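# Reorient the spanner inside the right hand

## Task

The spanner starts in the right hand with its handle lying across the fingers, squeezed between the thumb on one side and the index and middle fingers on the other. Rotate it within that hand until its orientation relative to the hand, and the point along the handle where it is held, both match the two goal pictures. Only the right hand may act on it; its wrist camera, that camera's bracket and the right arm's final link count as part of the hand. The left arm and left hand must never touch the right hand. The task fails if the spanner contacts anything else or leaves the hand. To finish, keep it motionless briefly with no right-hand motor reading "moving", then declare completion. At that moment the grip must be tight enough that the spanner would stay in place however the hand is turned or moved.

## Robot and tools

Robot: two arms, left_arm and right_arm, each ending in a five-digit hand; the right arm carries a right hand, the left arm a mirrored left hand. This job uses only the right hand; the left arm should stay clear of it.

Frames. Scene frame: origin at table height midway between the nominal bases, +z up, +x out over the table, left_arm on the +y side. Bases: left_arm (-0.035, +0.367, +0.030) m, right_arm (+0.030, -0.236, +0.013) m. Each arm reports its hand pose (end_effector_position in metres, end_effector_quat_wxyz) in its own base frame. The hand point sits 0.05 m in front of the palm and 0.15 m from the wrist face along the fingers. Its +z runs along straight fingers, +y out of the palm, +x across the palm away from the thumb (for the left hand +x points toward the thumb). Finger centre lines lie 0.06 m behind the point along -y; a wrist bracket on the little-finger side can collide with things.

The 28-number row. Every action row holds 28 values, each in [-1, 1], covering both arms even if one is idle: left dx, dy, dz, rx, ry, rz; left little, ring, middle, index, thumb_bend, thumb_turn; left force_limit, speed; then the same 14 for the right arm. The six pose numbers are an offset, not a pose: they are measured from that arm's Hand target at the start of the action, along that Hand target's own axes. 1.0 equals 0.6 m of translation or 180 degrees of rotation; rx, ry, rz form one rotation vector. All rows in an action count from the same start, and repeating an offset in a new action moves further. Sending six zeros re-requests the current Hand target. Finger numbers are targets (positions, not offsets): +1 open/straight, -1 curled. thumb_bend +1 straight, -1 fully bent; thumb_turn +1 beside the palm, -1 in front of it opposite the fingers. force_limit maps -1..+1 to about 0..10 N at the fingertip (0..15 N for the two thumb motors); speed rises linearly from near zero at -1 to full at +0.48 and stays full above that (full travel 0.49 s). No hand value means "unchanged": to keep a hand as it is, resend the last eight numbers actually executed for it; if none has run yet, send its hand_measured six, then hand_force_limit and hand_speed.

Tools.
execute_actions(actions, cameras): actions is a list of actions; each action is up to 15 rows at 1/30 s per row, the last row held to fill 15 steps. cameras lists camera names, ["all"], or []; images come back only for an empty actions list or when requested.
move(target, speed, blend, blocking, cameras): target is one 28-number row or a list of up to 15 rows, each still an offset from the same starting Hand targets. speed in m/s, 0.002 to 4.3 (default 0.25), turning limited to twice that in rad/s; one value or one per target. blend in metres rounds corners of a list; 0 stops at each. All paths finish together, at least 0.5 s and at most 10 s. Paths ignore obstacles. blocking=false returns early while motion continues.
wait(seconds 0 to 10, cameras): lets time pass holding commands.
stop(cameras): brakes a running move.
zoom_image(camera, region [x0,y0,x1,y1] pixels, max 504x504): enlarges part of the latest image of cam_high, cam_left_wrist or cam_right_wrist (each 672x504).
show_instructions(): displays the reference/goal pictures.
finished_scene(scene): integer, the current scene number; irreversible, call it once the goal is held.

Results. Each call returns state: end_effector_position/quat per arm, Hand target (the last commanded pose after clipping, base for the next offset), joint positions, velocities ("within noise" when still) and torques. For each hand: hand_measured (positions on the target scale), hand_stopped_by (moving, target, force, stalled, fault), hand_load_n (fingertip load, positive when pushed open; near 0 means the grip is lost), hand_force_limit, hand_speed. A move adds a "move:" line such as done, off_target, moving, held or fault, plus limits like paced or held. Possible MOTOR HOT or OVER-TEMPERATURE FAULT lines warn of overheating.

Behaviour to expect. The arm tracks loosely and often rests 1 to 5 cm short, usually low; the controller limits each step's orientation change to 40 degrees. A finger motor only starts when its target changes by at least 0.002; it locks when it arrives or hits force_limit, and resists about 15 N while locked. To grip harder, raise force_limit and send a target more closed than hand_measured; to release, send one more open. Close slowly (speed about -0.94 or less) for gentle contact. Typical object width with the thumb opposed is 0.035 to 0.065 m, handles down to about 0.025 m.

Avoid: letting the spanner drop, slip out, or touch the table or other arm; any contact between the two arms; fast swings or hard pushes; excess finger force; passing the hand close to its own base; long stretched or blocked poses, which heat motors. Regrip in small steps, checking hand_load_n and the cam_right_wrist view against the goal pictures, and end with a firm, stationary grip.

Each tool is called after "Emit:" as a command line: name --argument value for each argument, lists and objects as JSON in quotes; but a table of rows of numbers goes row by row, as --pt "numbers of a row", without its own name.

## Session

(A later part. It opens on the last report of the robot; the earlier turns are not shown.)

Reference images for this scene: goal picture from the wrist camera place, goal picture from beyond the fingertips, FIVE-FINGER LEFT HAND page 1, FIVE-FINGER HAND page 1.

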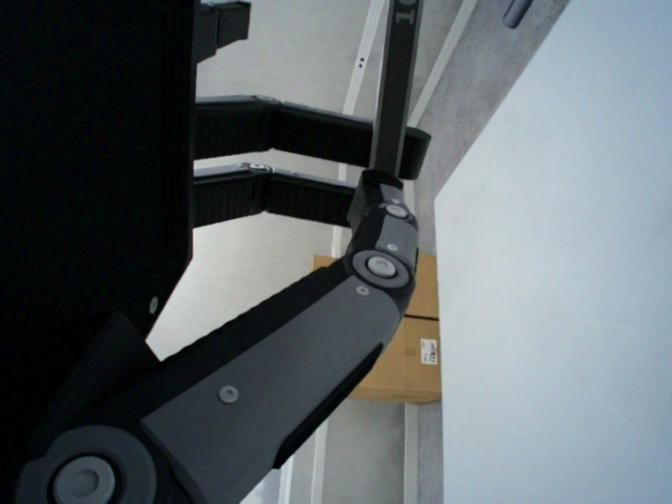

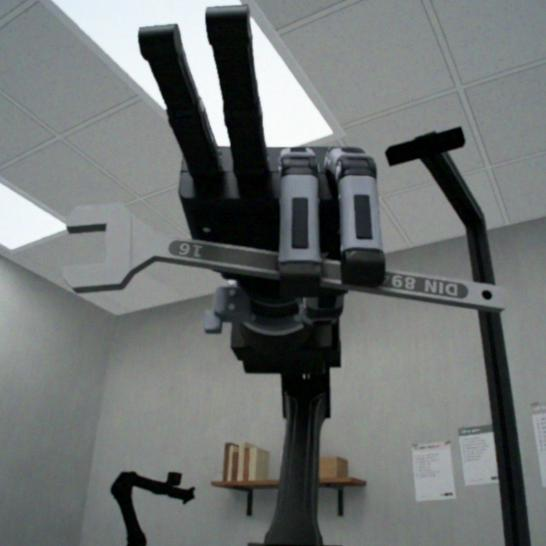

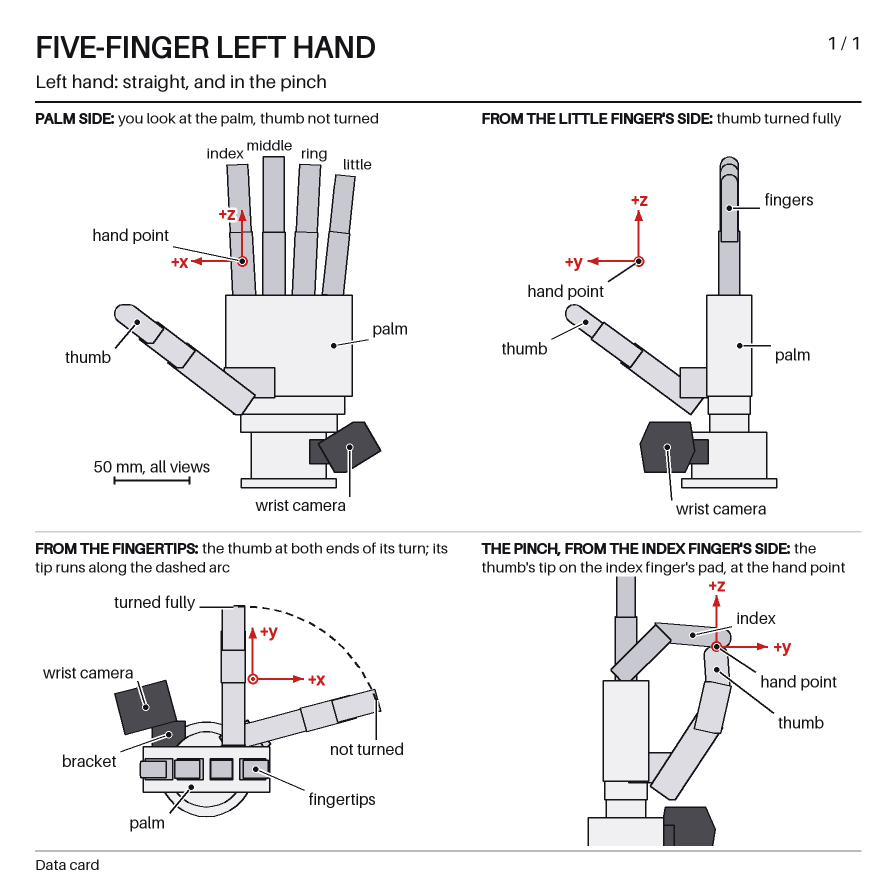

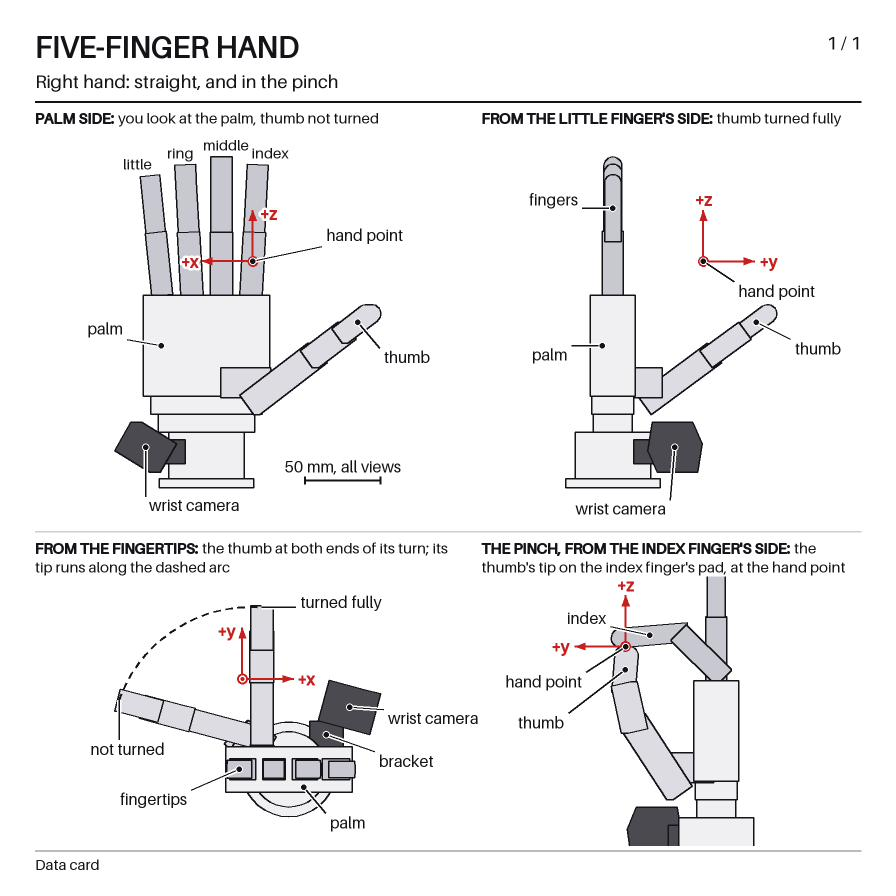

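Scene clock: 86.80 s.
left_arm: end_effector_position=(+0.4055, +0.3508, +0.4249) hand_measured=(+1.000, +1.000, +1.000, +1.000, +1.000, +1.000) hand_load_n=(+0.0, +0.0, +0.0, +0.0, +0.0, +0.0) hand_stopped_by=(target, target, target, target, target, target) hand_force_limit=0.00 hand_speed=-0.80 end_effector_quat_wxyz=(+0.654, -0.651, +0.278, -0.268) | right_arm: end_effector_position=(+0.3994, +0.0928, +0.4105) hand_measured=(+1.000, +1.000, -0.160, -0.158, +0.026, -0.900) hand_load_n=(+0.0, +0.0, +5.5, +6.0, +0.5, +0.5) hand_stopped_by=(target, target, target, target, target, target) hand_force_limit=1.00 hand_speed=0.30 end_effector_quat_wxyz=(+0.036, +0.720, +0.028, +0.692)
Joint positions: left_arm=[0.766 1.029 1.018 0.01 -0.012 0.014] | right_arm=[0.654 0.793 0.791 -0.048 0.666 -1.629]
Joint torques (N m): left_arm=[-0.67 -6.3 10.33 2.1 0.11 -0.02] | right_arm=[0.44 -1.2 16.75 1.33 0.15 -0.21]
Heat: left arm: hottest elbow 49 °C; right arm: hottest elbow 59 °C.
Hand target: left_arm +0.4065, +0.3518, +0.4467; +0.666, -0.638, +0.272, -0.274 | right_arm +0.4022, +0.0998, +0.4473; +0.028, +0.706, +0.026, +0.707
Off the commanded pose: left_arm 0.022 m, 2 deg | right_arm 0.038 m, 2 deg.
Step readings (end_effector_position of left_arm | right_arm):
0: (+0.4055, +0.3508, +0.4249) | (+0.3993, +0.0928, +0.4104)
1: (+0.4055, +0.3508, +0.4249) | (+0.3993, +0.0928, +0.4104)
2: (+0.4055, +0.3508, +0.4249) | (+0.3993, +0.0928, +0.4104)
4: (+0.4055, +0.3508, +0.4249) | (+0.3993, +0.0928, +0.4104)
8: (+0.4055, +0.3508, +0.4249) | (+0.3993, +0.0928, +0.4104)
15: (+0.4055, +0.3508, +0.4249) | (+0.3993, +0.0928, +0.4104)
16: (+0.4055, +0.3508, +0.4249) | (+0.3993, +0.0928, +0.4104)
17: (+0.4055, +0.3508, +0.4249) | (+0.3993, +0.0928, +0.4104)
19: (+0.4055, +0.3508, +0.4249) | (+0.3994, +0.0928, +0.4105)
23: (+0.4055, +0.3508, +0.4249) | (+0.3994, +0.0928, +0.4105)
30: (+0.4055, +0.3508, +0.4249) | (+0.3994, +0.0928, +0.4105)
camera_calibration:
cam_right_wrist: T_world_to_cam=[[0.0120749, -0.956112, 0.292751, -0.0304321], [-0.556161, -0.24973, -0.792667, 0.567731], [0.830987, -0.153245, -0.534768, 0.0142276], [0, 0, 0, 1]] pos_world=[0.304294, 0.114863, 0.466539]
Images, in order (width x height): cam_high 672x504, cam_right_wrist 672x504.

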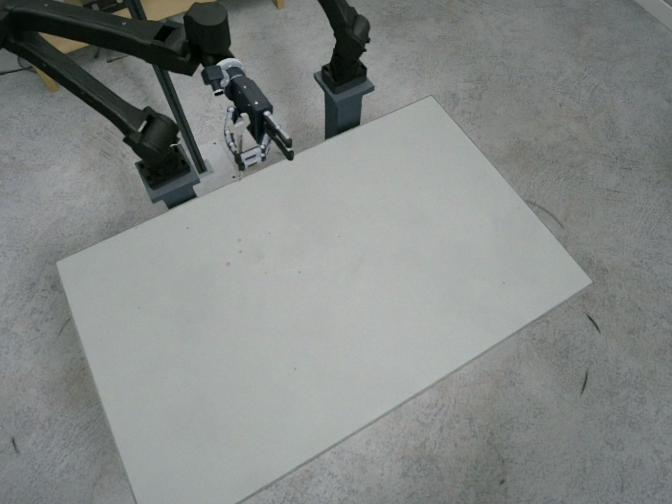

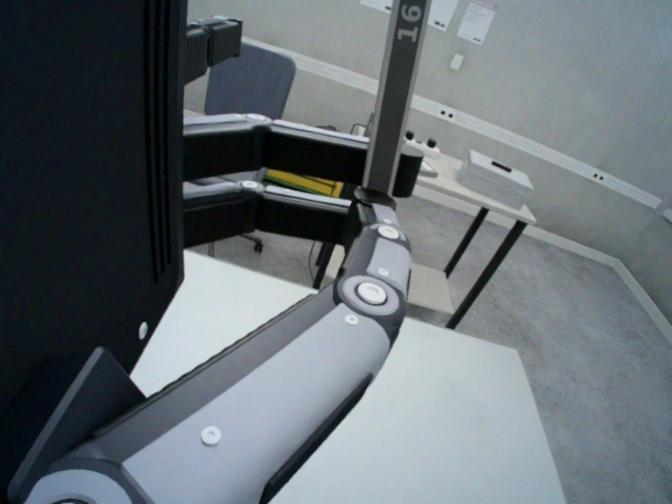

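Emit:
show_instructions

Reference images for this scene: goal picture from the wrist camera place, goal picture from beyond the fingertips, FIVE-FINGER LEFT HAND page 1, FIVE-FINGER HAND page 1.

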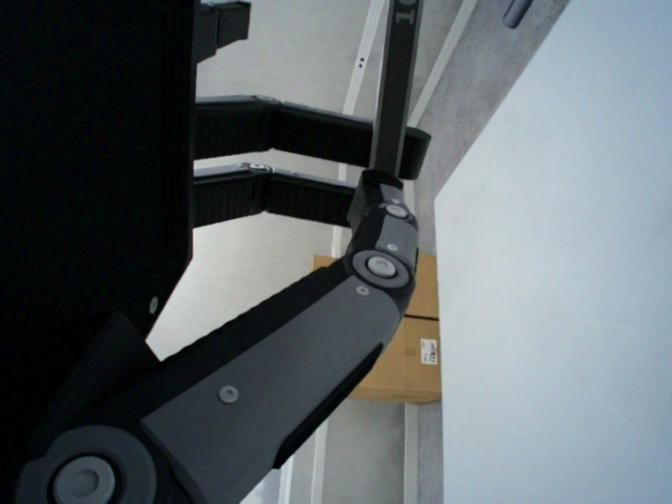

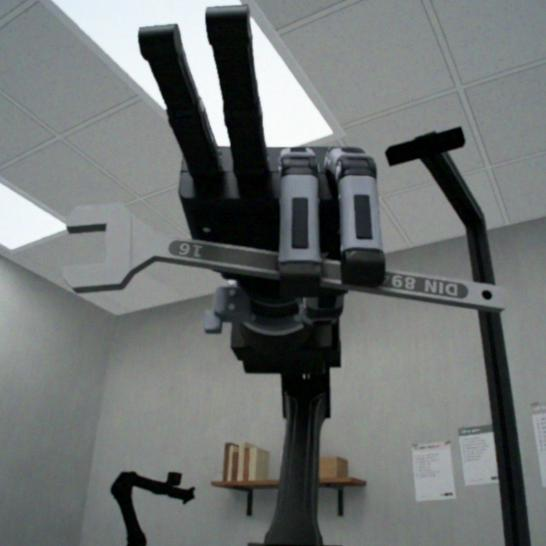

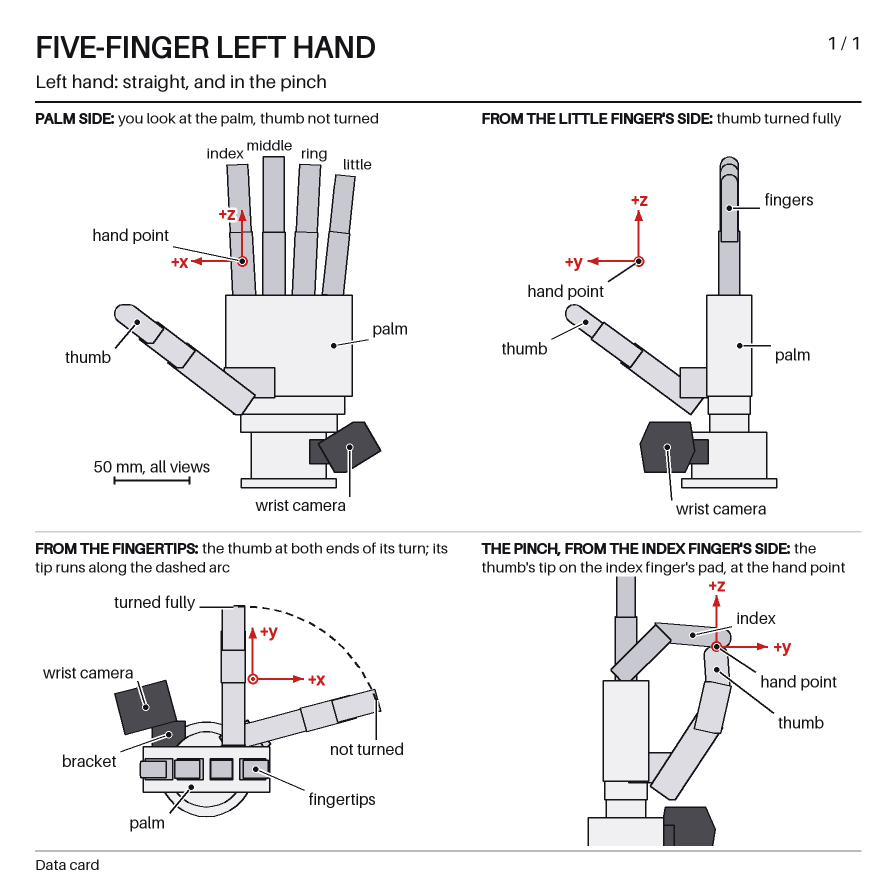

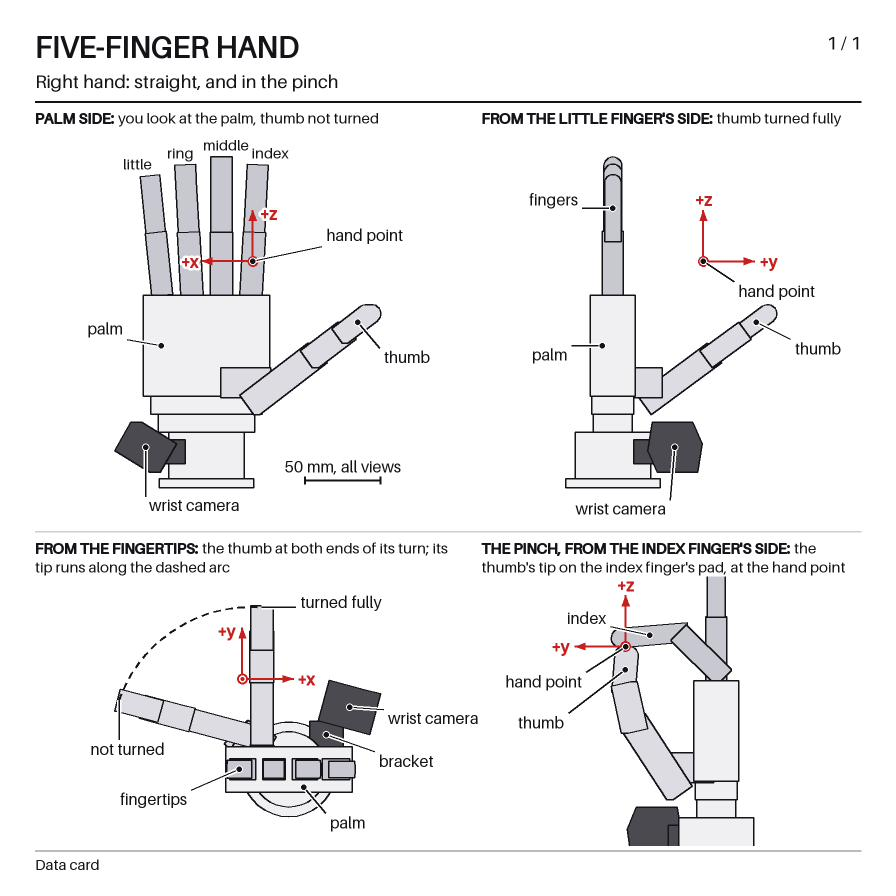

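Emit:
execute_actions --actions '[[[0,0,0,0,0,0,1,1,1,1,1,1,0,-0.8,0,0,0,0,0,0,1,1,-0.172,-0.168,0.026,-0.9,1,-0.94]]]'

Emit:
move --target '[0,0,0,0,0,0,1,1,1,1,1,1,0,-0.8,0,0,0,0.2577,0.1912,0.7018,1,1,-0.172,-0.168,0.026,-0.9,1,-0.94]' --speed 0.35 --cameras '["cam_high","cam_right_wrist"]'

Emit:
zoom_image --camera "cam_high" --region '[190, 110, 270, 200]'

Emit:
zoom_image --camera "cam_right_wrist" --region '[180, 0, 460, 260]'

Scene clock: 116.57 s.
left_arm: end_effector_position=(+0.4055, +0.3508, +0.4249) hand_measured=(+1.000, +1.000, +1.000, +1.000, +1.000, +1.000) hand_load_n=(+0.0, +0.0, +0.0, +0.0, +0.0, -0.5) hand_stopped_by=(target, target, target, target, target, target) hand_force_limit=0.00 hand_speed=-0.80 end_effector_quat_wxyz=(+0.654, -0.651, +0.278, -0.268) | right_arm: end_effector_position=(+0.3994, +0.0928, +0.4105) hand_measured=(+1.000, +1.000, -0.168, -0.166, +0.026, -0.900) hand_load_n=(+0.0, +0.0, +9.5, +9.5, +0.5, +0.5) hand_stopped_by=(target, target, force, target, target, target) hand_force_limit=1.00 hand_speed=-0.94 end_effector_quat_wxyz=(+0.036, +0.720, +0.028, +0.692)
Joint positions: left_arm=[0.766 1.029 1.018 0.01 -0.012 0.014] | right_arm=[0.654 0.793 0.791 -0.048 0.666 -1.629]
Joint torques (N m): left_arm=[-0.67 -6.3 10.32 2.11 0.11 -0.02] | right_arm=[-0.32 -1.67 16.72 1.36 0.19 -0.19]
Heat: left arm: hottest elbow 51 °C; right arm: hottest elbow 66 °C.
Hand target: left_arm +0.4065, +0.3518, +0.4467; +0.666, -0.638, +0.272, -0.274 | right_arm +0.4022, +0.0998, +0.4473; +0.028, +0.706, +0.026, +0.707
Off the commanded pose: left_arm 0.022 m, 2 deg | right_arm 0.038 m, 2 deg.
Step readings (end_effector_position of left_arm | right_arm):
0: (+0.4055, +0.3508, +0.4249) | (+0.3994, +0.0928, +0.4105)
1: (+0.4055, +0.3508, +0.4249) | (+0.3994, +0.0928, +0.4105)
2: (+0.4055, +0.3508, +0.4249) | (+0.3994, +0.0928, +0.4105)
4: (+0.4055, +0.3508, +0.4249) | (+0.3994, +0.0928, +0.4105)
8: (+0.4055, +0.3508, +0.4249) | (+0.3994, +0.0928, +0.4105)
15: (+0.4055, +0.3508, +0.4249) | (+0.3994, +0.0928, +0.4105)

Scene clock: 120.97 s.
left_arm: end_effector_position=(+0.4055, +0.3508, +0.4249) hand_measured=(+1.000, +1.000, +1.000, +1.000, +1.000, +1.000) hand_load_n=(+0.0, -0.5, +0.0, +0.0, +0.0, +0.0) hand_stopped_by=(target, target, target, target, target, target) hand_force_limit=0.00 hand_speed=-0.80 end_effector_quat_wxyz=(+0.654, -0.651, +0.278, -0.268) | right_arm: end_effector_position=(+0.4056, +0.0943, +0.4498) hand_measured=(+1.000, +1.000, -0.168, -0.166, +0.026, -0.900) hand_load_n=(+0.0, +0.0, +9.5, +9.5, +0.5, +0.5) hand_stopped_by=(target, target, force, target, target, target) hand_force_limit=1.00 hand_speed=-0.94 end_effector_quat_wxyz=(+0.811, -0.119, +0.366, -0.441)
Joint positions: left_arm=[0.766 1.029 1.018 0.01 -0.012 0.014] | right_arm=[0.243 1.028 0.429 1.428 0.298 0.45]
Joint torques (N m): left_arm=[-0.67 -6.3 10.33 2.1 0.11 -0.02] | right_arm=[-0.38 -1.55 7.91 2.25 -0.09 0.29]
Heat: left arm: hottest elbow 51 °C; right arm: hottest elbow 63 °C.
Hand target: left_arm +0.4065, +0.3518, +0.4467; +0.666, -0.638, +0.272, -0.274 | right_arm +0.4021, +0.0998, +0.4473; +0.819, -0.115, +0.365, -0.427
Off the commanded pose: left_arm 0.022 m, 2 deg | right_arm 0.007 m, 2 deg.
move: off_target (left_arm)
camera_calibration:
cam_right_wrist: T_world_to_cam=[[0.694847, 0.403759, -0.595118, -0.0463637], [-0.535841, 0.842591, -0.0539788, 0.159222], [0.479647, 0.356396, 0.801823, -0.476429], [0, 0, 0, 1]] pos_world=[0.346051, 0.054358, 0.363015]
Images, in order (width x height): cam_high 672x504, cam_right_wrist 672x504.

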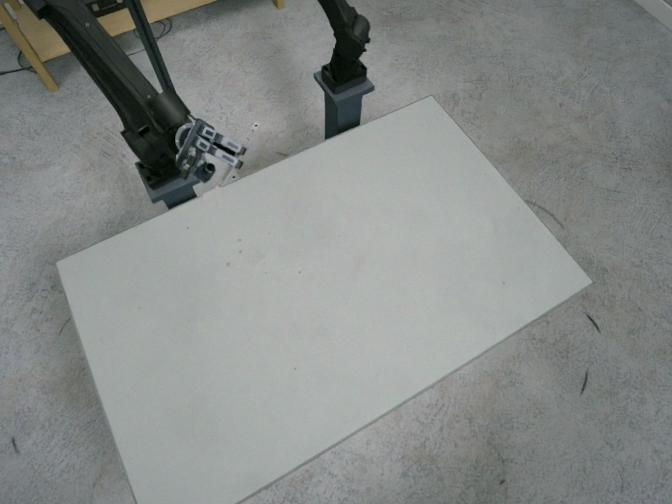

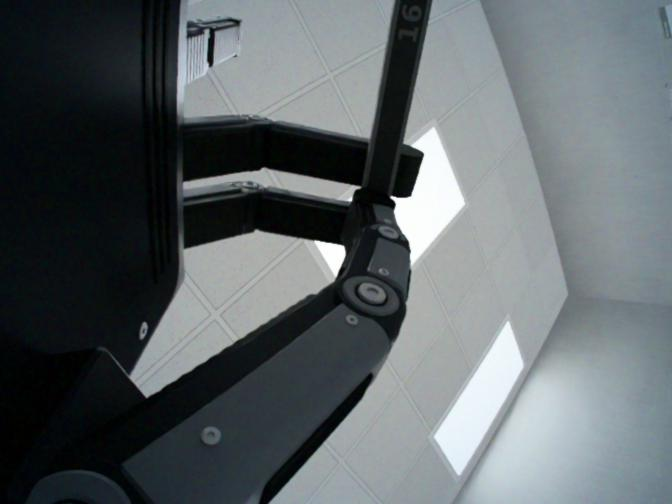

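Scaled by 5.600 from the camera's 672x504 image, which has a finer 960x720 frame.

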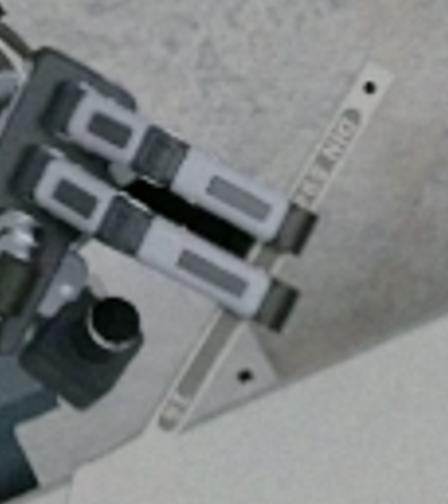

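Scaled by 1.800 from the camera's 672x504 image, which has a finer 960x720 frame.

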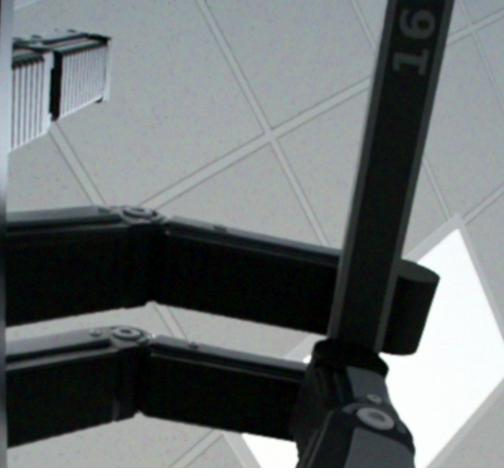

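Emit:
move --target '[0,0,0,0,0,0,1,1,1,1,1,1,0,-0.8,0.1923,-0.1725,-0.0503,0.3102,0.0933,0.3566,1,1,-0.172,-0.168,0.026,-0.9,1,-0.94]' --speed 0.35

Emit:
execute_actions --actions '[[[0,0,0,0,0,0,1,1,1,1,1,1,0,-0.8,0,0,0,0,0,0,1,1,-0.158,-0.154,0.026,-0.9,1,-0.94]],[[0,0,0,0,0,0,1,1,1,1,1,1,0,-0.8,0,0,0,0,0,0,1,1,-0.154,-0.150,0.026,-0.9,1,-0.96]]]' --cameras '["cam_right_wrist"]'

Emit:
zoom_image --camera "cam_right_wrist" --region '[180, 0, 460, 260]'

Scene clock: 132.07 s.
left_arm: end_effector_position=(+0.4055, +0.3508, +0.4249) hand_measured=(+1.000, +1.000, +1.000, +1.000, +1.000, +1.000) hand_load_n=(+0.0, +0.0, +0.0, +0.0, +0.0, +0.0) hand_stopped_by=(target, target, target, target, target, target) hand_force_limit=0.00 hand_speed=-0.80 end_effector_quat_wxyz=(+0.654, -0.651, +0.278, -0.268) | right_arm: end_effector_position=(+0.3561, -0.0562, +0.4026) hand_measured=(+1.000, +1.000, -0.168, -0.166, +0.026, -0.900) hand_load_n=(+0.0, +0.0, +9.5, +9.5, +0.5, +0.5) hand_stopped_by=(target, target, force, target, target, target) hand_force_limit=1.00 hand_speed=-0.94 end_effector_quat_wxyz=(+0.779, +0.512, +0.359, -0.049)
Joint positions: left_arm=[0.766 1.029 1.018 0.01 -0.012 0.014] | right_arm=[0.33 1.176 0.415 1.559 1.262 1.694]
Joint torques (N m): left_arm=[-0.73 -6.3 10.33 2.1 0.11 -0.02] | right_arm=[0.62 -2.61 11.48 1.78 -0.53 0.32]
Heat: left arm: hottest elbow 52 °C; right arm: hottest elbow 56 °C.
Hand target: left_arm +0.4065, +0.3518, +0.4467; +0.666, -0.638, +0.272, -0.274 | right_arm +0.3599, -0.0499, +0.4201; +0.815, +0.521, +0.244, -0.071
Off the commanded pose: left_arm 0.022 m, 2 deg | right_arm 0.019 m, 14 deg.
joint sent to its limit (right arm) — joint 4 (wrist pitch), upper limit. The joint targets are off in orientation, not in position.
move: off_target (left_arm, right_arm)

Scene clock: 133.27 s.
left_arm: end_effector_position=(+0.4055, +0.3508, +0.4249) hand_measured=(+1.000, +1.000, +1.000, +1.000, +1.000, +1.000) hand_load_n=(+0.0, +0.0, +0.0, +0.0, +0.0, +0.0) hand_stopped_by=(target, target, target, target, target, target) hand_force_limit=0.00 hand_speed=-0.80 end_effector_quat_wxyz=(+0.654, -0.651, +0.278, -0.268) | right_arm: end_effector_position=(+0.3559, -0.0564, +0.4026) hand_measured=(+1.000, +1.000, -0.154, -0.150, +0.026, -0.900) hand_load_n=(+0.0, +0.0, +3.0, +3.0, +0.0, +0.5) hand_stopped_by=(target, target, target, target, target, target) hand_force_limit=1.00 hand_speed=-0.96 end_effector_quat_wxyz=(+0.779, +0.513, +0.359, -0.049)
Joint positions: left_arm=[0.766 1.029 1.018 0.01 -0.012 0.014] | right_arm=[0.33 1.176 0.415 1.559 1.263 1.695]
Joint torques (N m): left_arm=[-0.67 -6.24 10.33 2.1 0.11 -0.02] | right_arm=[0.62 -3.14 11.6 1.69 -0.55 0.36]
Heat: left arm: hottest elbow 52 °C; right arm: hottest elbow 56 °C.
Hand target: left_arm +0.4065, +0.3518, +0.4467; +0.666, -0.638, +0.272, -0.274 | right_arm +0.3599, -0.0500, +0.4201; +0.815, +0.521, +0.244, -0.071
Off the commanded pose: left_arm 0.022 m, 2 deg | right_arm 0.019 m, 14 deg.
joint sent to its limit (right arm) — joint 4 (wrist pitch), upper limit. The joint targets are off in orientation, not in position.
Step readings (end_effector_position of left_arm | right_arm):
0: (+0.4055, +0.3508, +0.4249) | (+0.3561, -0.0562, +0.4026)
1: (+0.4055, +0.3508, +0.4249) | (+0.3561, -0.0562, +0.4026)
2: (+0.4055, +0.3508, +0.4249) | (+0.3560, -0.0562, +0.4026)
4: (+0.4055, +0.3508, +0.4249) | (+0.3560, -0.0563, +0.4026)
8: (+0.4055, +0.3508, +0.4249) | (+0.3560, -0.0563, +0.4026)
15: (+0.4055, +0.3508, +0.4249) | (+0.3560, -0.0564, +0.4026)
16: (+0.4055, +0.3508, +0.4249) | (+0.3559, -0.0564, +0.4026)
17: (+0.4055, +0.3508, +0.4249) | (+0.3559, -0.0564, +0.4026)
19: (+0.4055, +0.3508, +0.4249) | (+0.3559, -0.0564, +0.4026)
23: (+0.4055, +0.3508, +0.4249) | (+0.3559, -0.0564, +0.4026)
30: (+0.4055, +0.3508, +0.4249) | (+0.3559, -0.0564, +0.4026)
camera_calibration:
cam_right_wrist: T_world_to_cam=[[0.593082, 0.509137, 0.623725, -0.427656], [-0.799004, 0.276708, 0.533878, 0.0821346], [0.0992275, -0.814992, 0.570913, -0.198756], [0, 0, 0, 1]] pos_world=[0.338983, 0.0330238, 0.336362]
Images, in order (width x height): cam_right_wrist 672x504.

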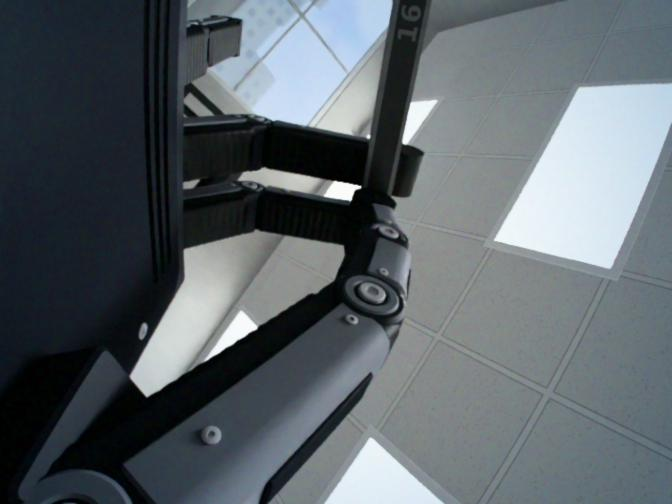

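Scaled by 1.800 from the camera's 672x504 image, which has a finer 960x720 frame.

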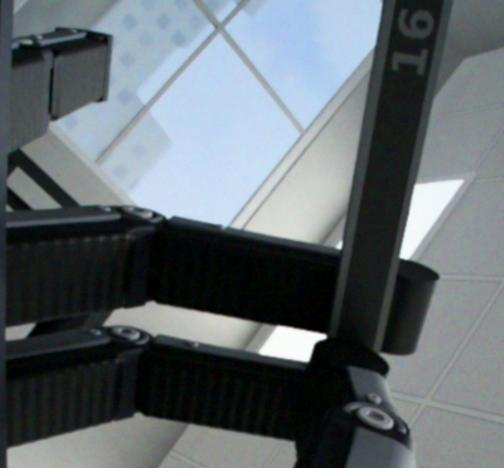

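Emit:
execute_actions --actions '[[[0,0,0,0,0,0,1,1,1,1,1,1,0,-0.8,0,0,0,0,0,0,1,1,-0.151,-0.147,0.026,-0.9,1,-0.96]]]' --cameras '["cam_right_wrist"]'

Emit:
zoom_image --camera "cam_right_wrist" --region '[180, 0, 460, 260]'

Scene clock: 136.53 s.
left_arm: end_effector_position=(+0.4055, +0.3508, +0.4249) hand_measured=(+1.000, +1.000, +1.000, +1.000, +1.000, +1.000) hand_load_n=(+0.0, +0.0, +0.0, +0.0, +0.0, -0.5) hand_stopped_by=(target, target, target, target, target, target) hand_force_limit=0.00 hand_speed=-0.80 end_effector_quat_wxyz=(+0.654, -0.651, +0.278, -0.268) | right_arm: end_effector_position=(+0.3559, -0.0564, +0.4026) hand_measured=(+1.000, +1.000, -0.150, -0.146, +0.026, -0.900) hand_load_n=(+0.0, +0.0, +1.5, +1.5, +0.0, +1.0) hand_stopped_by=(target, target, target, target, target, target) hand_force_limit=1.00 hand_speed=-0.96 end_effector_quat_wxyz=(+0.779, +0.513, +0.359, -0.049)
Joint positions: left_arm=[0.766 1.029 1.018 0.01 -0.012 0.014] | right_arm=[0.33 1.176 0.415 1.559 1.263 1.695]
Joint torques (N m): left_arm=[-0.67 -6.3 10.33 2.1 0.11 -0.02] | right_arm=[0.26 -2.37 11.47 1.81 -0.52 0.31]
Heat: left arm: hottest elbow 52 °C; right arm: hottest elbow 56 °C.
Hand target: left_arm +0.4065, +0.3518, +0.4467; +0.666, -0.638, +0.272, -0.274 | right_arm +0.3599, -0.0500, +0.4201; +0.815, +0.521, +0.244, -0.071
Off the commanded pose: left_arm 0.022 m, 2 deg | right_arm 0.019 m, 14 deg.
joint sent to its limit (right arm) — joint 4 (wrist pitch), upper limit. The joint targets are off in orientation, not in position.
Step readings (end_effector_position of left_arm | right_arm):
0: (+0.4055, +0.3508, +0.4249) | (+0.3559, -0.0564, +0.4026)
1: (+0.4055, +0.3508, +0.4249) | (+0.3559, -0.0564, +0.4026)
2: (+0.4055, +0.3508, +0.4249) | (+0.3559, -0.0564, +0.4026)
4: (+0.4055, +0.3508, +0.4249) | (+0.3559, -0.0564, +0.4026)
8: (+0.4055, +0.3508, +0.4249) | (+0.3559, -0.0564, +0.4026)
15: (+0.4055, +0.3508, +0.4249) | (+0.3559, -0.0564, +0.4026)
camera_calibration:
cam_right_wrist: T_world_to_cam=[[0.593082, 0.509137, 0.623725, -0.427656], [-0.799004, 0.276708, 0.533878, 0.0821346], [0.0992275, -0.814992, 0.570913, -0.198756], [0, 0, 0, 1]] pos_world=[0.338983, 0.0330238, 0.336362]
Images, in order (width x height): cam_right_wrist 672x504.

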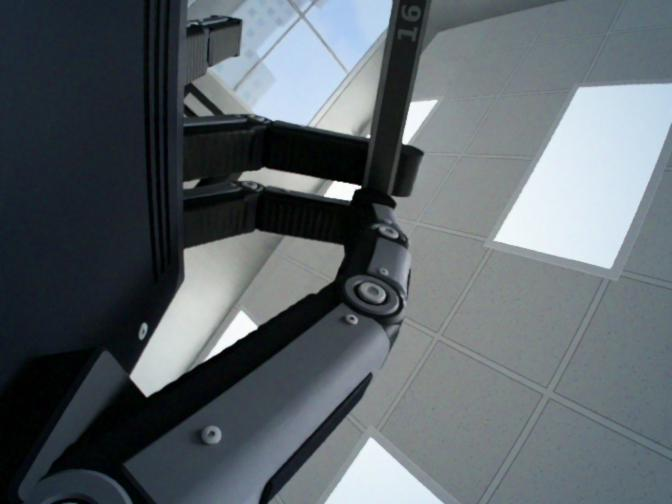

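Scaled by 1.800 from the camera's 672x504 image, which has a finer 960x720 frame.

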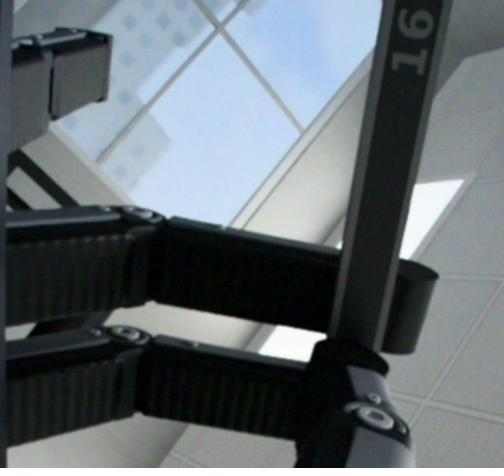

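Emit:
execute_actions --actions '[[[0,0,0,0,0,0,1,1,1,1,1,1,0,-0.8,0,0,0,0,0,0,1,1,-0.149,-0.145,0.026,-0.9,1,-0.8],[0,0,0,0,0,0,1,1,1,1,1,1,0,-0.8,0,0,0,0,0,0,1,1,-0.149,-0.145,0.026,-0.9,1,-0.8],[0,0,0,0,0,0,1,1,1,1,1,1,0,-0.8,0,0,0,0,0,0,1,1,-0.149,-0.145,0.026,-0.9,1,-0.8],[0,0,0,0,0,0,1,1,1,1,1,1,0,-0.8,0,0,0,0,0,0,1,1,-0.149,-0.145,0.026,-0.9,1,-0.8],[0,0,0,0,0,0,1,1,1,1,1,1,0,-0.8,0,0,0,0,0,0,1,1,-0.149,-0.145,0.026,-0.9,1,-0.8],[0,0,0,0,0,0,1,1,1,1,1,1,0,-0.8,0,0,0,0,0,0,1,1,-0.153,-0.149,0.026,-0.9,1,-0.8]]]' --cameras '["cam_right_wrist"]'

Emit:
zoom_image --camera "cam_right_wrist" --region '[180, 0, 460, 260]'

Scene clock: 141.27 s.
left_arm: end_effector_position=(+0.4055, +0.3508, +0.4249) hand_measured=(+1.000, +1.000, +1.000, +1.000, +1.000, +1.000) hand_load_n=(+0.0, +0.0, +0.0, +0.0, +0.0, -0.5) hand_stopped_by=(target, target, target, target, target, target) hand_force_limit=0.00 hand_speed=-0.80 end_effector_quat_wxyz=(+0.654, -0.651, +0.278, -0.268) | right_arm: end_effector_position=(+0.3560, -0.0562, +0.4026) hand_measured=(+1.000, +1.000, -0.152, -0.148, +0.026, -0.900) hand_load_n=(+0.0, +0.0, +2.0, +2.0, +0.0, +0.5) hand_stopped_by=(target, target, target, target, target, target) hand_force_limit=1.00 hand_speed=-0.80 end_effector_quat_wxyz=(+0.779, +0.512, +0.359, -0.049)
Joint positions: left_arm=[0.766 1.029 1.018 0.01 -0.012 0.014] | right_arm=[0.33 1.176 0.415 1.559 1.263 1.695]
Joint torques (N m): left_arm=[-0.67 -6.36 10.32 2.1 0.11 -0.02] | right_arm=[0.62 -2.67 11.66 1.54 -0.53 0.33]
Heat: left arm: hottest elbow 52 °C; right arm: hottest elbow 55 °C.
Hand target: left_arm +0.4065, +0.3518, +0.4467; +0.666, -0.638, +0.272, -0.274 | right_arm +0.3599, -0.0499, +0.4201; +0.815, +0.521, +0.244, -0.071
Off the commanded pose: left_arm 0.022 m, 2 deg | right_arm 0.019 m, 14 deg.
joint sent to its limit (right arm) — joint 4 (wrist pitch), upper limit. The joint targets are off in orientation, not in position.
Step readings (end_effector_position of left_arm | right_arm):
0: (+0.4055, +0.3508, +0.4249) | (+0.3559, -0.0564, +0.4026)
1: (+0.4055, +0.3508, +0.4249) | (+0.3559, -0.0564, +0.4026)
2: (+0.4055, +0.3508, +0.4249) | (+0.3559, -0.0564, +0.4026)
4: (+0.4055, +0.3508, +0.4249) | (+0.3559, -0.0564, +0.4026)
8: (+0.4055, +0.3508, +0.4249) | (+0.3560, -0.0562, +0.4026)
15: (+0.4055, +0.3508, +0.4249) | (+0.3560, -0.0562, +0.4026)
camera_calibration:
cam_right_wrist: T_world_to_cam=[[0.592892, 0.509384, 0.623704, -0.427644], [-0.799107, 0.27643, 0.533867, 0.0821552], [0.0995328, -0.814932, 0.570945, -0.198791], [0, 0, 0, 1]] pos_world=[0.338984, 0.0331237, 0.336362]
Images, in order (width x height): cam_right_wrist 672x504.

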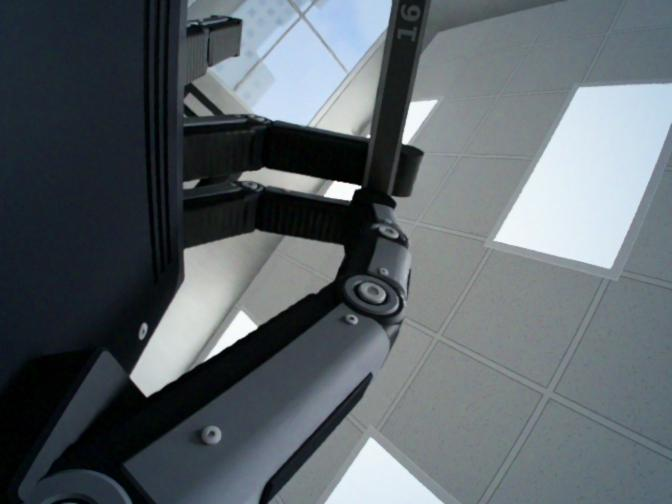

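Scaled by 1.800 from the camera's 672x504 image, which has a finer 960x720 frame.

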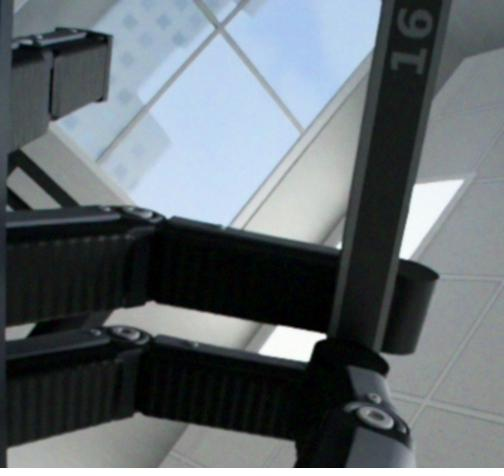

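Emit:
execute_actions --actions '[[[0,0,0,0,0,0,1,1,1,1,1,1,0,-0.8,0,0,0,0,0,0,1,1,-0.147,-0.143,0.026,-0.9,1,-0.7],[0,0,0,0,0,0,1,1,1,1,1,1,0,-0.8,0,0,0,0,0,0,1,1,-0.147,-0.143,0.026,-0.9,1,-0.7],[0,0,0,0,0,0,1,1,1,1,1,1,0,-0.8,0,0,0,0,0,0,1,1,-0.147,-0.143,0.026,-0.9,1,-0.7],[0,0,0,0,0,0,1,1,1,1,1,1,0,-0.8,0,0,0,0,0,0,1,1,-0.147,-0.143,0.026,-0.9,1,-0.7],[0,0,0,0,0,0,1,1,1,1,1,1,0,-0.8,0,0,0,0,0,0,1,1,-0.153,-0.149,0.026,-0.9,1,-0.7]]]' --cameras '["cam_right_wrist"]'

Emit:
zoom_image --camera "cam_right_wrist" --region '[180, 0, 460, 260]'

Scene clock: 145.33 s.
left_arm: end_effector_position=(+0.4055, +0.3508, +0.4249) hand_measured=(+1.000, +1.000, +1.000, +1.000, +1.000, +1.000) hand_load_n=(+0.0, +0.0, +0.0, +0.0, +0.0, -0.5) hand_stopped_by=(target, target, target, target, target, target) hand_force_limit=0.00 hand_speed=-0.80 end_effector_quat_wxyz=(+0.654, -0.651, +0.278, -0.268) | right_arm: end_effector_position=(+0.3559, -0.0563, +0.4025) hand_measured=(+1.000, +1.000, -0.152, -0.148, +0.026, -0.900) hand_load_n=(+0.0, +0.0, +2.0, +2.5, +0.0, -0.5) hand_stopped_by=(target, target, target, target, target, target) hand_force_limit=1.00 hand_speed=-0.70 end_effector_quat_wxyz=(+0.778, +0.513, +0.359, -0.048)
Joint positions: left_arm=[0.766 1.029 1.018 0.01 -0.012 0.014] | right_arm=[0.33 1.176 0.415 1.559 1.263 1.695]
Joint torques (N m): left_arm=[-0.73 -6.3 10.33 2.1 0.11 -0.02] | right_arm=[0.03 -3.02 11.55 1.63 -0.53 0.34]
Heat: left arm: hottest elbow 52 °C; right arm: hottest elbow 55 °C.
Hand target: left_arm +0.4065, +0.3518, +0.4467; +0.666, -0.638, +0.272, -0.274 | right_arm +0.3599, -0.0499, +0.4202; +0.815, +0.521, +0.244, -0.071
Off the commanded pose: left_arm 0.022 m, 2 deg | right_arm 0.019 m, 14 deg.
joint sent to its limit (right arm) — joint 4 (wrist pitch), upper limit. The joint targets are off in orientation, not in position.
Step readings (end_effector_position of left_arm | right_arm):
0: (+0.4055, +0.3508, +0.4249) | (+0.3560, -0.0562, +0.4026)
1: (+0.4055, +0.3508, +0.4249) | (+0.3560, -0.0562, +0.4026)
2: (+0.4055, +0.3508, +0.4249) | (+0.3560, -0.0562, +0.4026)
4: (+0.4055, +0.3508, +0.4249) | (+0.3560, -0.0562, +0.4026)
8: (+0.4055, +0.3508, +0.4249) | (+0.3559, -0.0563, +0.4025)
15: (+0.4055, +0.3508, +0.4249) | (+0.3559, -0.0563, +0.4025)
camera_calibration:
cam_right_wrist: T_world_to_cam=[[0.592852, 0.508946, 0.6241, -0.427625], [-0.799174, 0.276322, 0.533823, 0.08217], [0.0992345, -0.815242, 0.570554, -0.198481], [0, 0, 0, 1]] pos_world=[0.338883, 0.0331226, 0.336261]
Images, in order (width x height): cam_right_wrist 672x504.

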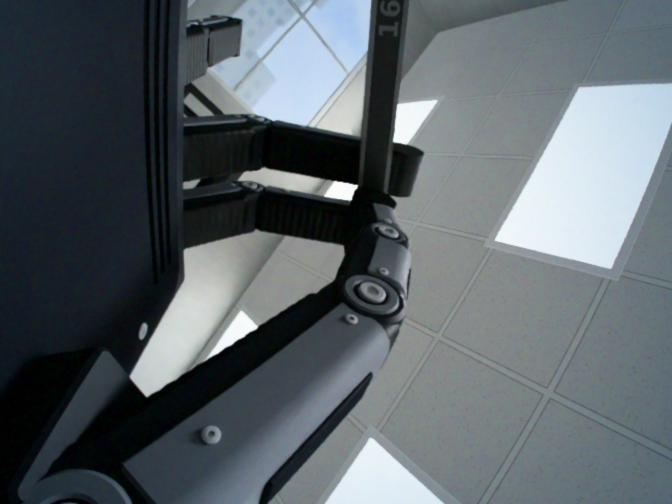

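Scaled by 1.800 from the camera's 672x504 image, which has a finer 960x720 frame.

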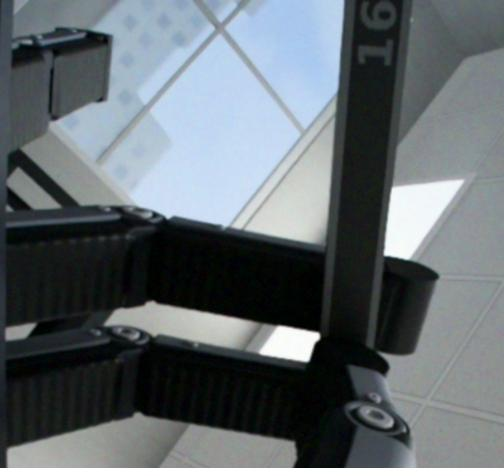

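Emit:
execute_actions --actions '[[[0,0,0,0,0,0,1,1,1,1,1,1,0,-0.8,0,0,0,0,0,0,1,1,-0.172,-0.168,0.026,-0.9,1,-0.94]]]'

Emit:
move --pt "0 0 0 0 0 0 1 1 1 1 1 1 0 -0.8 0.0747 0.1747 -0.1825 -0.3102 -0.0933 -0.3566 1 1 -0.172 -0.168 0.026 -0.9 1 -0.94" --pt "0 0 0 0 0 0 1 1 1 1 1 1 0 -0.8 0.0747 0.1747 -0.1825 0.5027 0.2527 0.7866 1 1 -0.172 -0.168 0.026 -0.9 1 -0.94" --speed 0.4 --cameras '["cam_right_wrist"]'

Emit:
zoom_image --camera "cam_right_wrist" --region '[180, 0, 460, 260]'

Scene clock: 157.10 s.
left_arm: end_effector_position=(+0.4055, +0.3508, +0.4249) hand_measured=(+1.000, +1.000, +1.000, +1.000, +1.000, +1.000) hand_load_n=(+0.0, +0.0, +0.0, +0.0, +0.0, +0.0) hand_stopped_by=(target, target, target, target, target, target) hand_force_limit=0.00 hand_speed=-0.80 end_effector_quat_wxyz=(+0.654, -0.651, +0.278, -0.268) | right_arm: end_effector_position=(+0.3559, -0.0563, +0.4025) hand_measured=(+1.000, +1.000, -0.168, -0.166, +0.026, -0.900) hand_load_n=(+0.0, +0.0, +9.5, +9.5, +0.5, -0.5) hand_stopped_by=(target, target, target, force, target, target) hand_force_limit=1.00 hand_speed=-0.94 end_effector_quat_wxyz=(+0.778, +0.513, +0.359, -0.048)
Joint positions: left_arm=[0.766 1.029 1.018 0.01 -0.012 0.014] | right_arm=[0.33 1.176 0.415 1.559 1.263 1.695]
Joint torques (N m): left_arm=[-0.67 -6.24 10.33 2.1 0.11 -0.02] | right_arm=[0.38 -2.9 11.36 1.68 -0.56 0.32]
Heat: left arm: hottest elbow 53 °C; right arm: hottest elbow 54 °C.
Hand target: left_arm +0.4065, +0.3518, +0.4467; +0.666, -0.638, +0.272, -0.274 | right_arm +0.3599, -0.0499, +0.4202; +0.815, +0.521, +0.244, -0.071
Off the commanded pose: left_arm 0.022 m, 2 deg | right_arm 0.019 m, 14 deg.
joint sent to its limit (right arm) — joint 4 (wrist pitch), upper limit. The joint targets are off in orientation, not in position.
Step readings (end_effector_position of left_arm | right_arm):
0: (+0.4055, +0.3508, +0.4249) | (+0.3559, -0.0563, +0.4025)
1: (+0.4055, +0.3508, +0.4249) | (+0.3559, -0.0563, +0.4025)
2: (+0.4055, +0.3508, +0.4249) | (+0.3559, -0.0563, +0.4025)
4: (+0.4055, +0.3508, +0.4249) | (+0.3559, -0.0563, +0.4025)
8: (+0.4055, +0.3508, +0.4249) | (+0.3559, -0.0563, +0.4025)
15: (+0.4055, +0.3508, +0.4249) | (+0.3559, -0.0563, +0.4025)

Scene clock: 163.07 s.
left_arm: end_effector_position=(+0.4055, +0.3508, +0.4249) hand_measured=(+1.000, +1.000, +1.000, +1.000, +1.000, +1.000) hand_load_n=(+0.0, +0.0, +0.0, +0.0, +0.0, +0.0) hand_stopped_by=(target, target, target, target, target, target) hand_force_limit=0.00 hand_speed=-0.80 end_effector_quat_wxyz=(+0.654, -0.651, +0.278, -0.268) | right_arm: end_effector_position=(+0.4003, +0.0950, +0.4102) hand_measured=(+1.000, +1.000, -0.168, -0.166, +0.026, -0.900) hand_load_n=(+0.0, -0.5, +9.5, +10.0, +1.0, -0.5) hand_stopped_by=(target, target, target, force, target, target) hand_force_limit=1.00 hand_speed=-0.94 end_effector_quat_wxyz=(-0.225, +0.679, -0.241, +0.655)
Joint positions: left_arm=[0.766 1.029 1.018 0.01 -0.012 0.014] | right_arm=[0.541 0.747 0.866 -0.166 0.552 -0.875]
Joint torques (N m): left_arm=[-0.67 -6.36 10.33 2.1 0.11 -0.02] | right_arm=[0.09 -0.91 16.64 1.4 0.22 -0.19]
Heat: left arm: hottest elbow 53 °C; right arm: hottest elbow 53 °C.
Hand target: left_arm +0.4065, +0.3518, +0.4467; +0.666, -0.638, +0.272, -0.274 | right_arm +0.4023, +0.1000, +0.4472; -0.234, +0.667, -0.234, +0.668
Off the commanded pose: left_arm 0.022 m, 2 deg | right_arm 0.037 m, 2 deg.
move: off_target (left_arm, right_arm)
camera_calibration:
cam_right_wrist: T_world_to_cam=[[-0.014674, -0.894303, -0.447221, 0.280106], [-0.54707, 0.381566, -0.745064, 0.485437], [0.836958, 0.233728, -0.494846, -0.0418716], [0, 0, 0, 1]] pos_world=[0.304723, 0.0750602, 0.466231]
Images, in order (width x height): cam_right_wrist 672x504.

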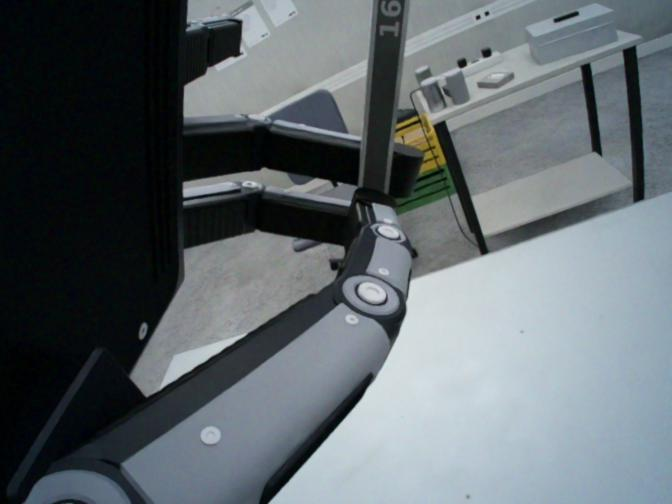

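Scaled by 1.800 from the camera's 672x504 image, which has a finer 960x720 frame.

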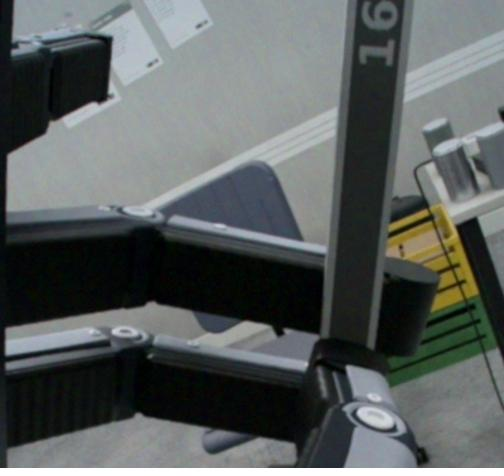

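Emit:
execute_actions --actions '[[[0,0,0,0,0,0,1,1,1,1,1,1,0,-0.8,0,0,0,0,0,0,1,1,-0.162,-0.159,0.026,-0.9,1,-0.94]],[[0,0,0,0,0,0,1,1,1,1,1,1,0,-0.8,0,0,0,0,0,0,1,1,-0.140,-0.137,0.026,-0.9,1,0.3],[0,0,0,0,0,0,1,1,1,1,1,1,0,-0.8,0,0,0,0,0,0,1,1,-0.140,-0.137,0.026,-0.9,1,0.3],[0,0,0,0,0,0,1,1,1,1,1,1,0,-0.8,0,0,0,0,0,0,1,1,-0.140,-0.137,0.026,-0.9,1,0.3],[0,0,0,0,0,0,1,1,1,1,1,1,0,-0.8,0,0,0,0,0,0,1,1,-0.163,-0.160,0.026,-0.9,1,0.3]]]' --cameras '["cam_right_wrist"]'

Emit:
zoom_image --camera "cam_right_wrist" --region '[180, 0, 460, 260]'

Scene clock: 167.87 s.
left_arm: end_effector_position=(+0.4055, +0.3508, +0.4249) hand_measured=(+1.000, +1.000, +1.000, +1.000, +1.000, +1.000) hand_load_n=(+0.0, +0.0, +0.0, +0.0, +0.0, -0.5) hand_stopped_by=(target, target, target, target, target, target) hand_force_limit=0.00 hand_speed=-0.80 end_effector_quat_wxyz=(+0.654, -0.651, +0.278, -0.268) | right_arm: end_effector_position=(+0.4003, +0.0948, +0.4102) hand_measured=(+1.000, +1.000, -0.160, -0.158, +0.026, -0.900) hand_load_n=(+0.0, +0.0, +5.5, +6.5, +1.0, +1.0) hand_stopped_by=(target, target, target, target, target, target) hand_force_limit=1.00 hand_speed=0.30 end_effector_quat_wxyz=(-0.224, +0.680, -0.241, +0.656)
Joint positions: left_arm=[0.766 1.029 1.018 0.01 -0.012 0.014] | right_arm=[0.541 0.747 0.866 -0.166 0.552 -0.876]
Joint velocities: left_arm=[-0.005 -0.005 -0.017 -0.002 -0.007 -0.154] | right_arm=[within noise]
Joint torques (N m): left_arm=[-0.67 -6.3 10.33 2.11 0.11 -0.03] | right_arm=[0.21 -0.62 16.83 1.4 0.19 -0.19]
Heat: left arm: hottest elbow 53 °C; right arm: hottest elbow 53 °C.
Hand target: left_arm +0.4065, +0.3518, +0.4467; +0.666, -0.638, +0.272, -0.274 | right_arm +0.4023, +0.1000, +0.4472; -0.234, +0.667, -0.234, +0.668
Off the commanded pose: left_arm 0.022 m, 2 deg | right_arm 0.037 m, 2 deg.
Step readings (end_effector_position of left_arm | right_arm):
0: (+0.4055, +0.3508, +0.4249) | (+0.4003, +0.0950, +0.4102)
1: (+0.4055, +0.3508, +0.4249) | (+0.4003, +0.0950, +0.4102)
2: (+0.4055, +0.3508, +0.4249) | (+0.4003, +0.0950, +0.4102)
4: (+0.4055, +0.3508, +0.4249) | (+0.4003, +0.0950, +0.4102)
8: (+0.4055, +0.3508, +0.4249) | (+0.4003, +0.0950, +0.4102)
15: (+0.4055, +0.3508, +0.4249) | (+0.4003, +0.0950, +0.4102)
16: (+0.4055, +0.3508, +0.4249) | (+0.4003, +0.0950, +0.4102)
17: (+0.4055, +0.3508, +0.4249) | (+0.4003, +0.0950, +0.4102)
19: (+0.4055, +0.3508, +0.4249) | (+0.4003, +0.0948, +0.4102)
23: (+0.4055, +0.3508, +0.4249) | (+0.4003, +0.0948, +0.4102)
30: (+0.4055, +0.3508, +0.4249) | (+0.4003, +0.0948, +0.4102)
camera_calibration:
cam_right_wrist: T_world_to_cam=[[-0.0150728, -0.89507, -0.445671, 0.279602], [-0.547168, 0.380445, -0.745566, 0.485859], [0.836887, 0.232619, -0.495488, -0.0414177], [0, 0, 0, 1]] pos_world=[0.304723, 0.0750553, 0.466328]
Images, in order (width x height): cam_right_wrist 672x504.

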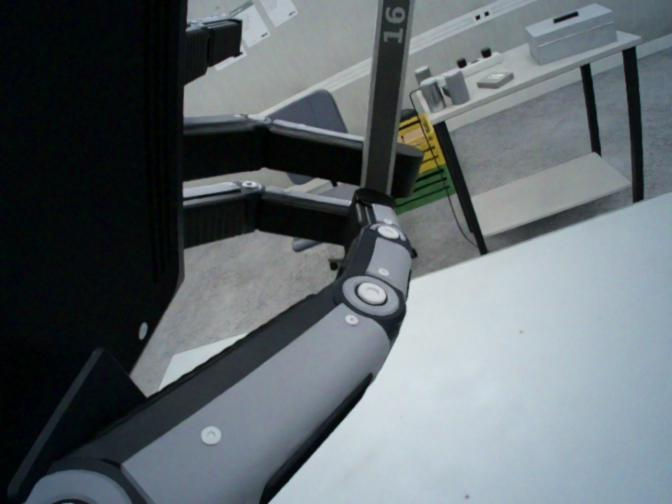

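Scaled by 1.800 from the camera's 672x504 image, which has a finer 960x720 frame.

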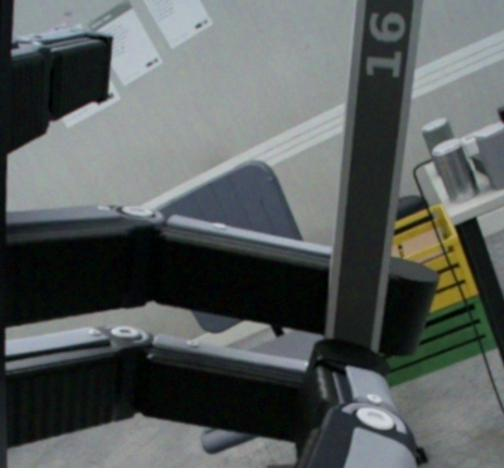

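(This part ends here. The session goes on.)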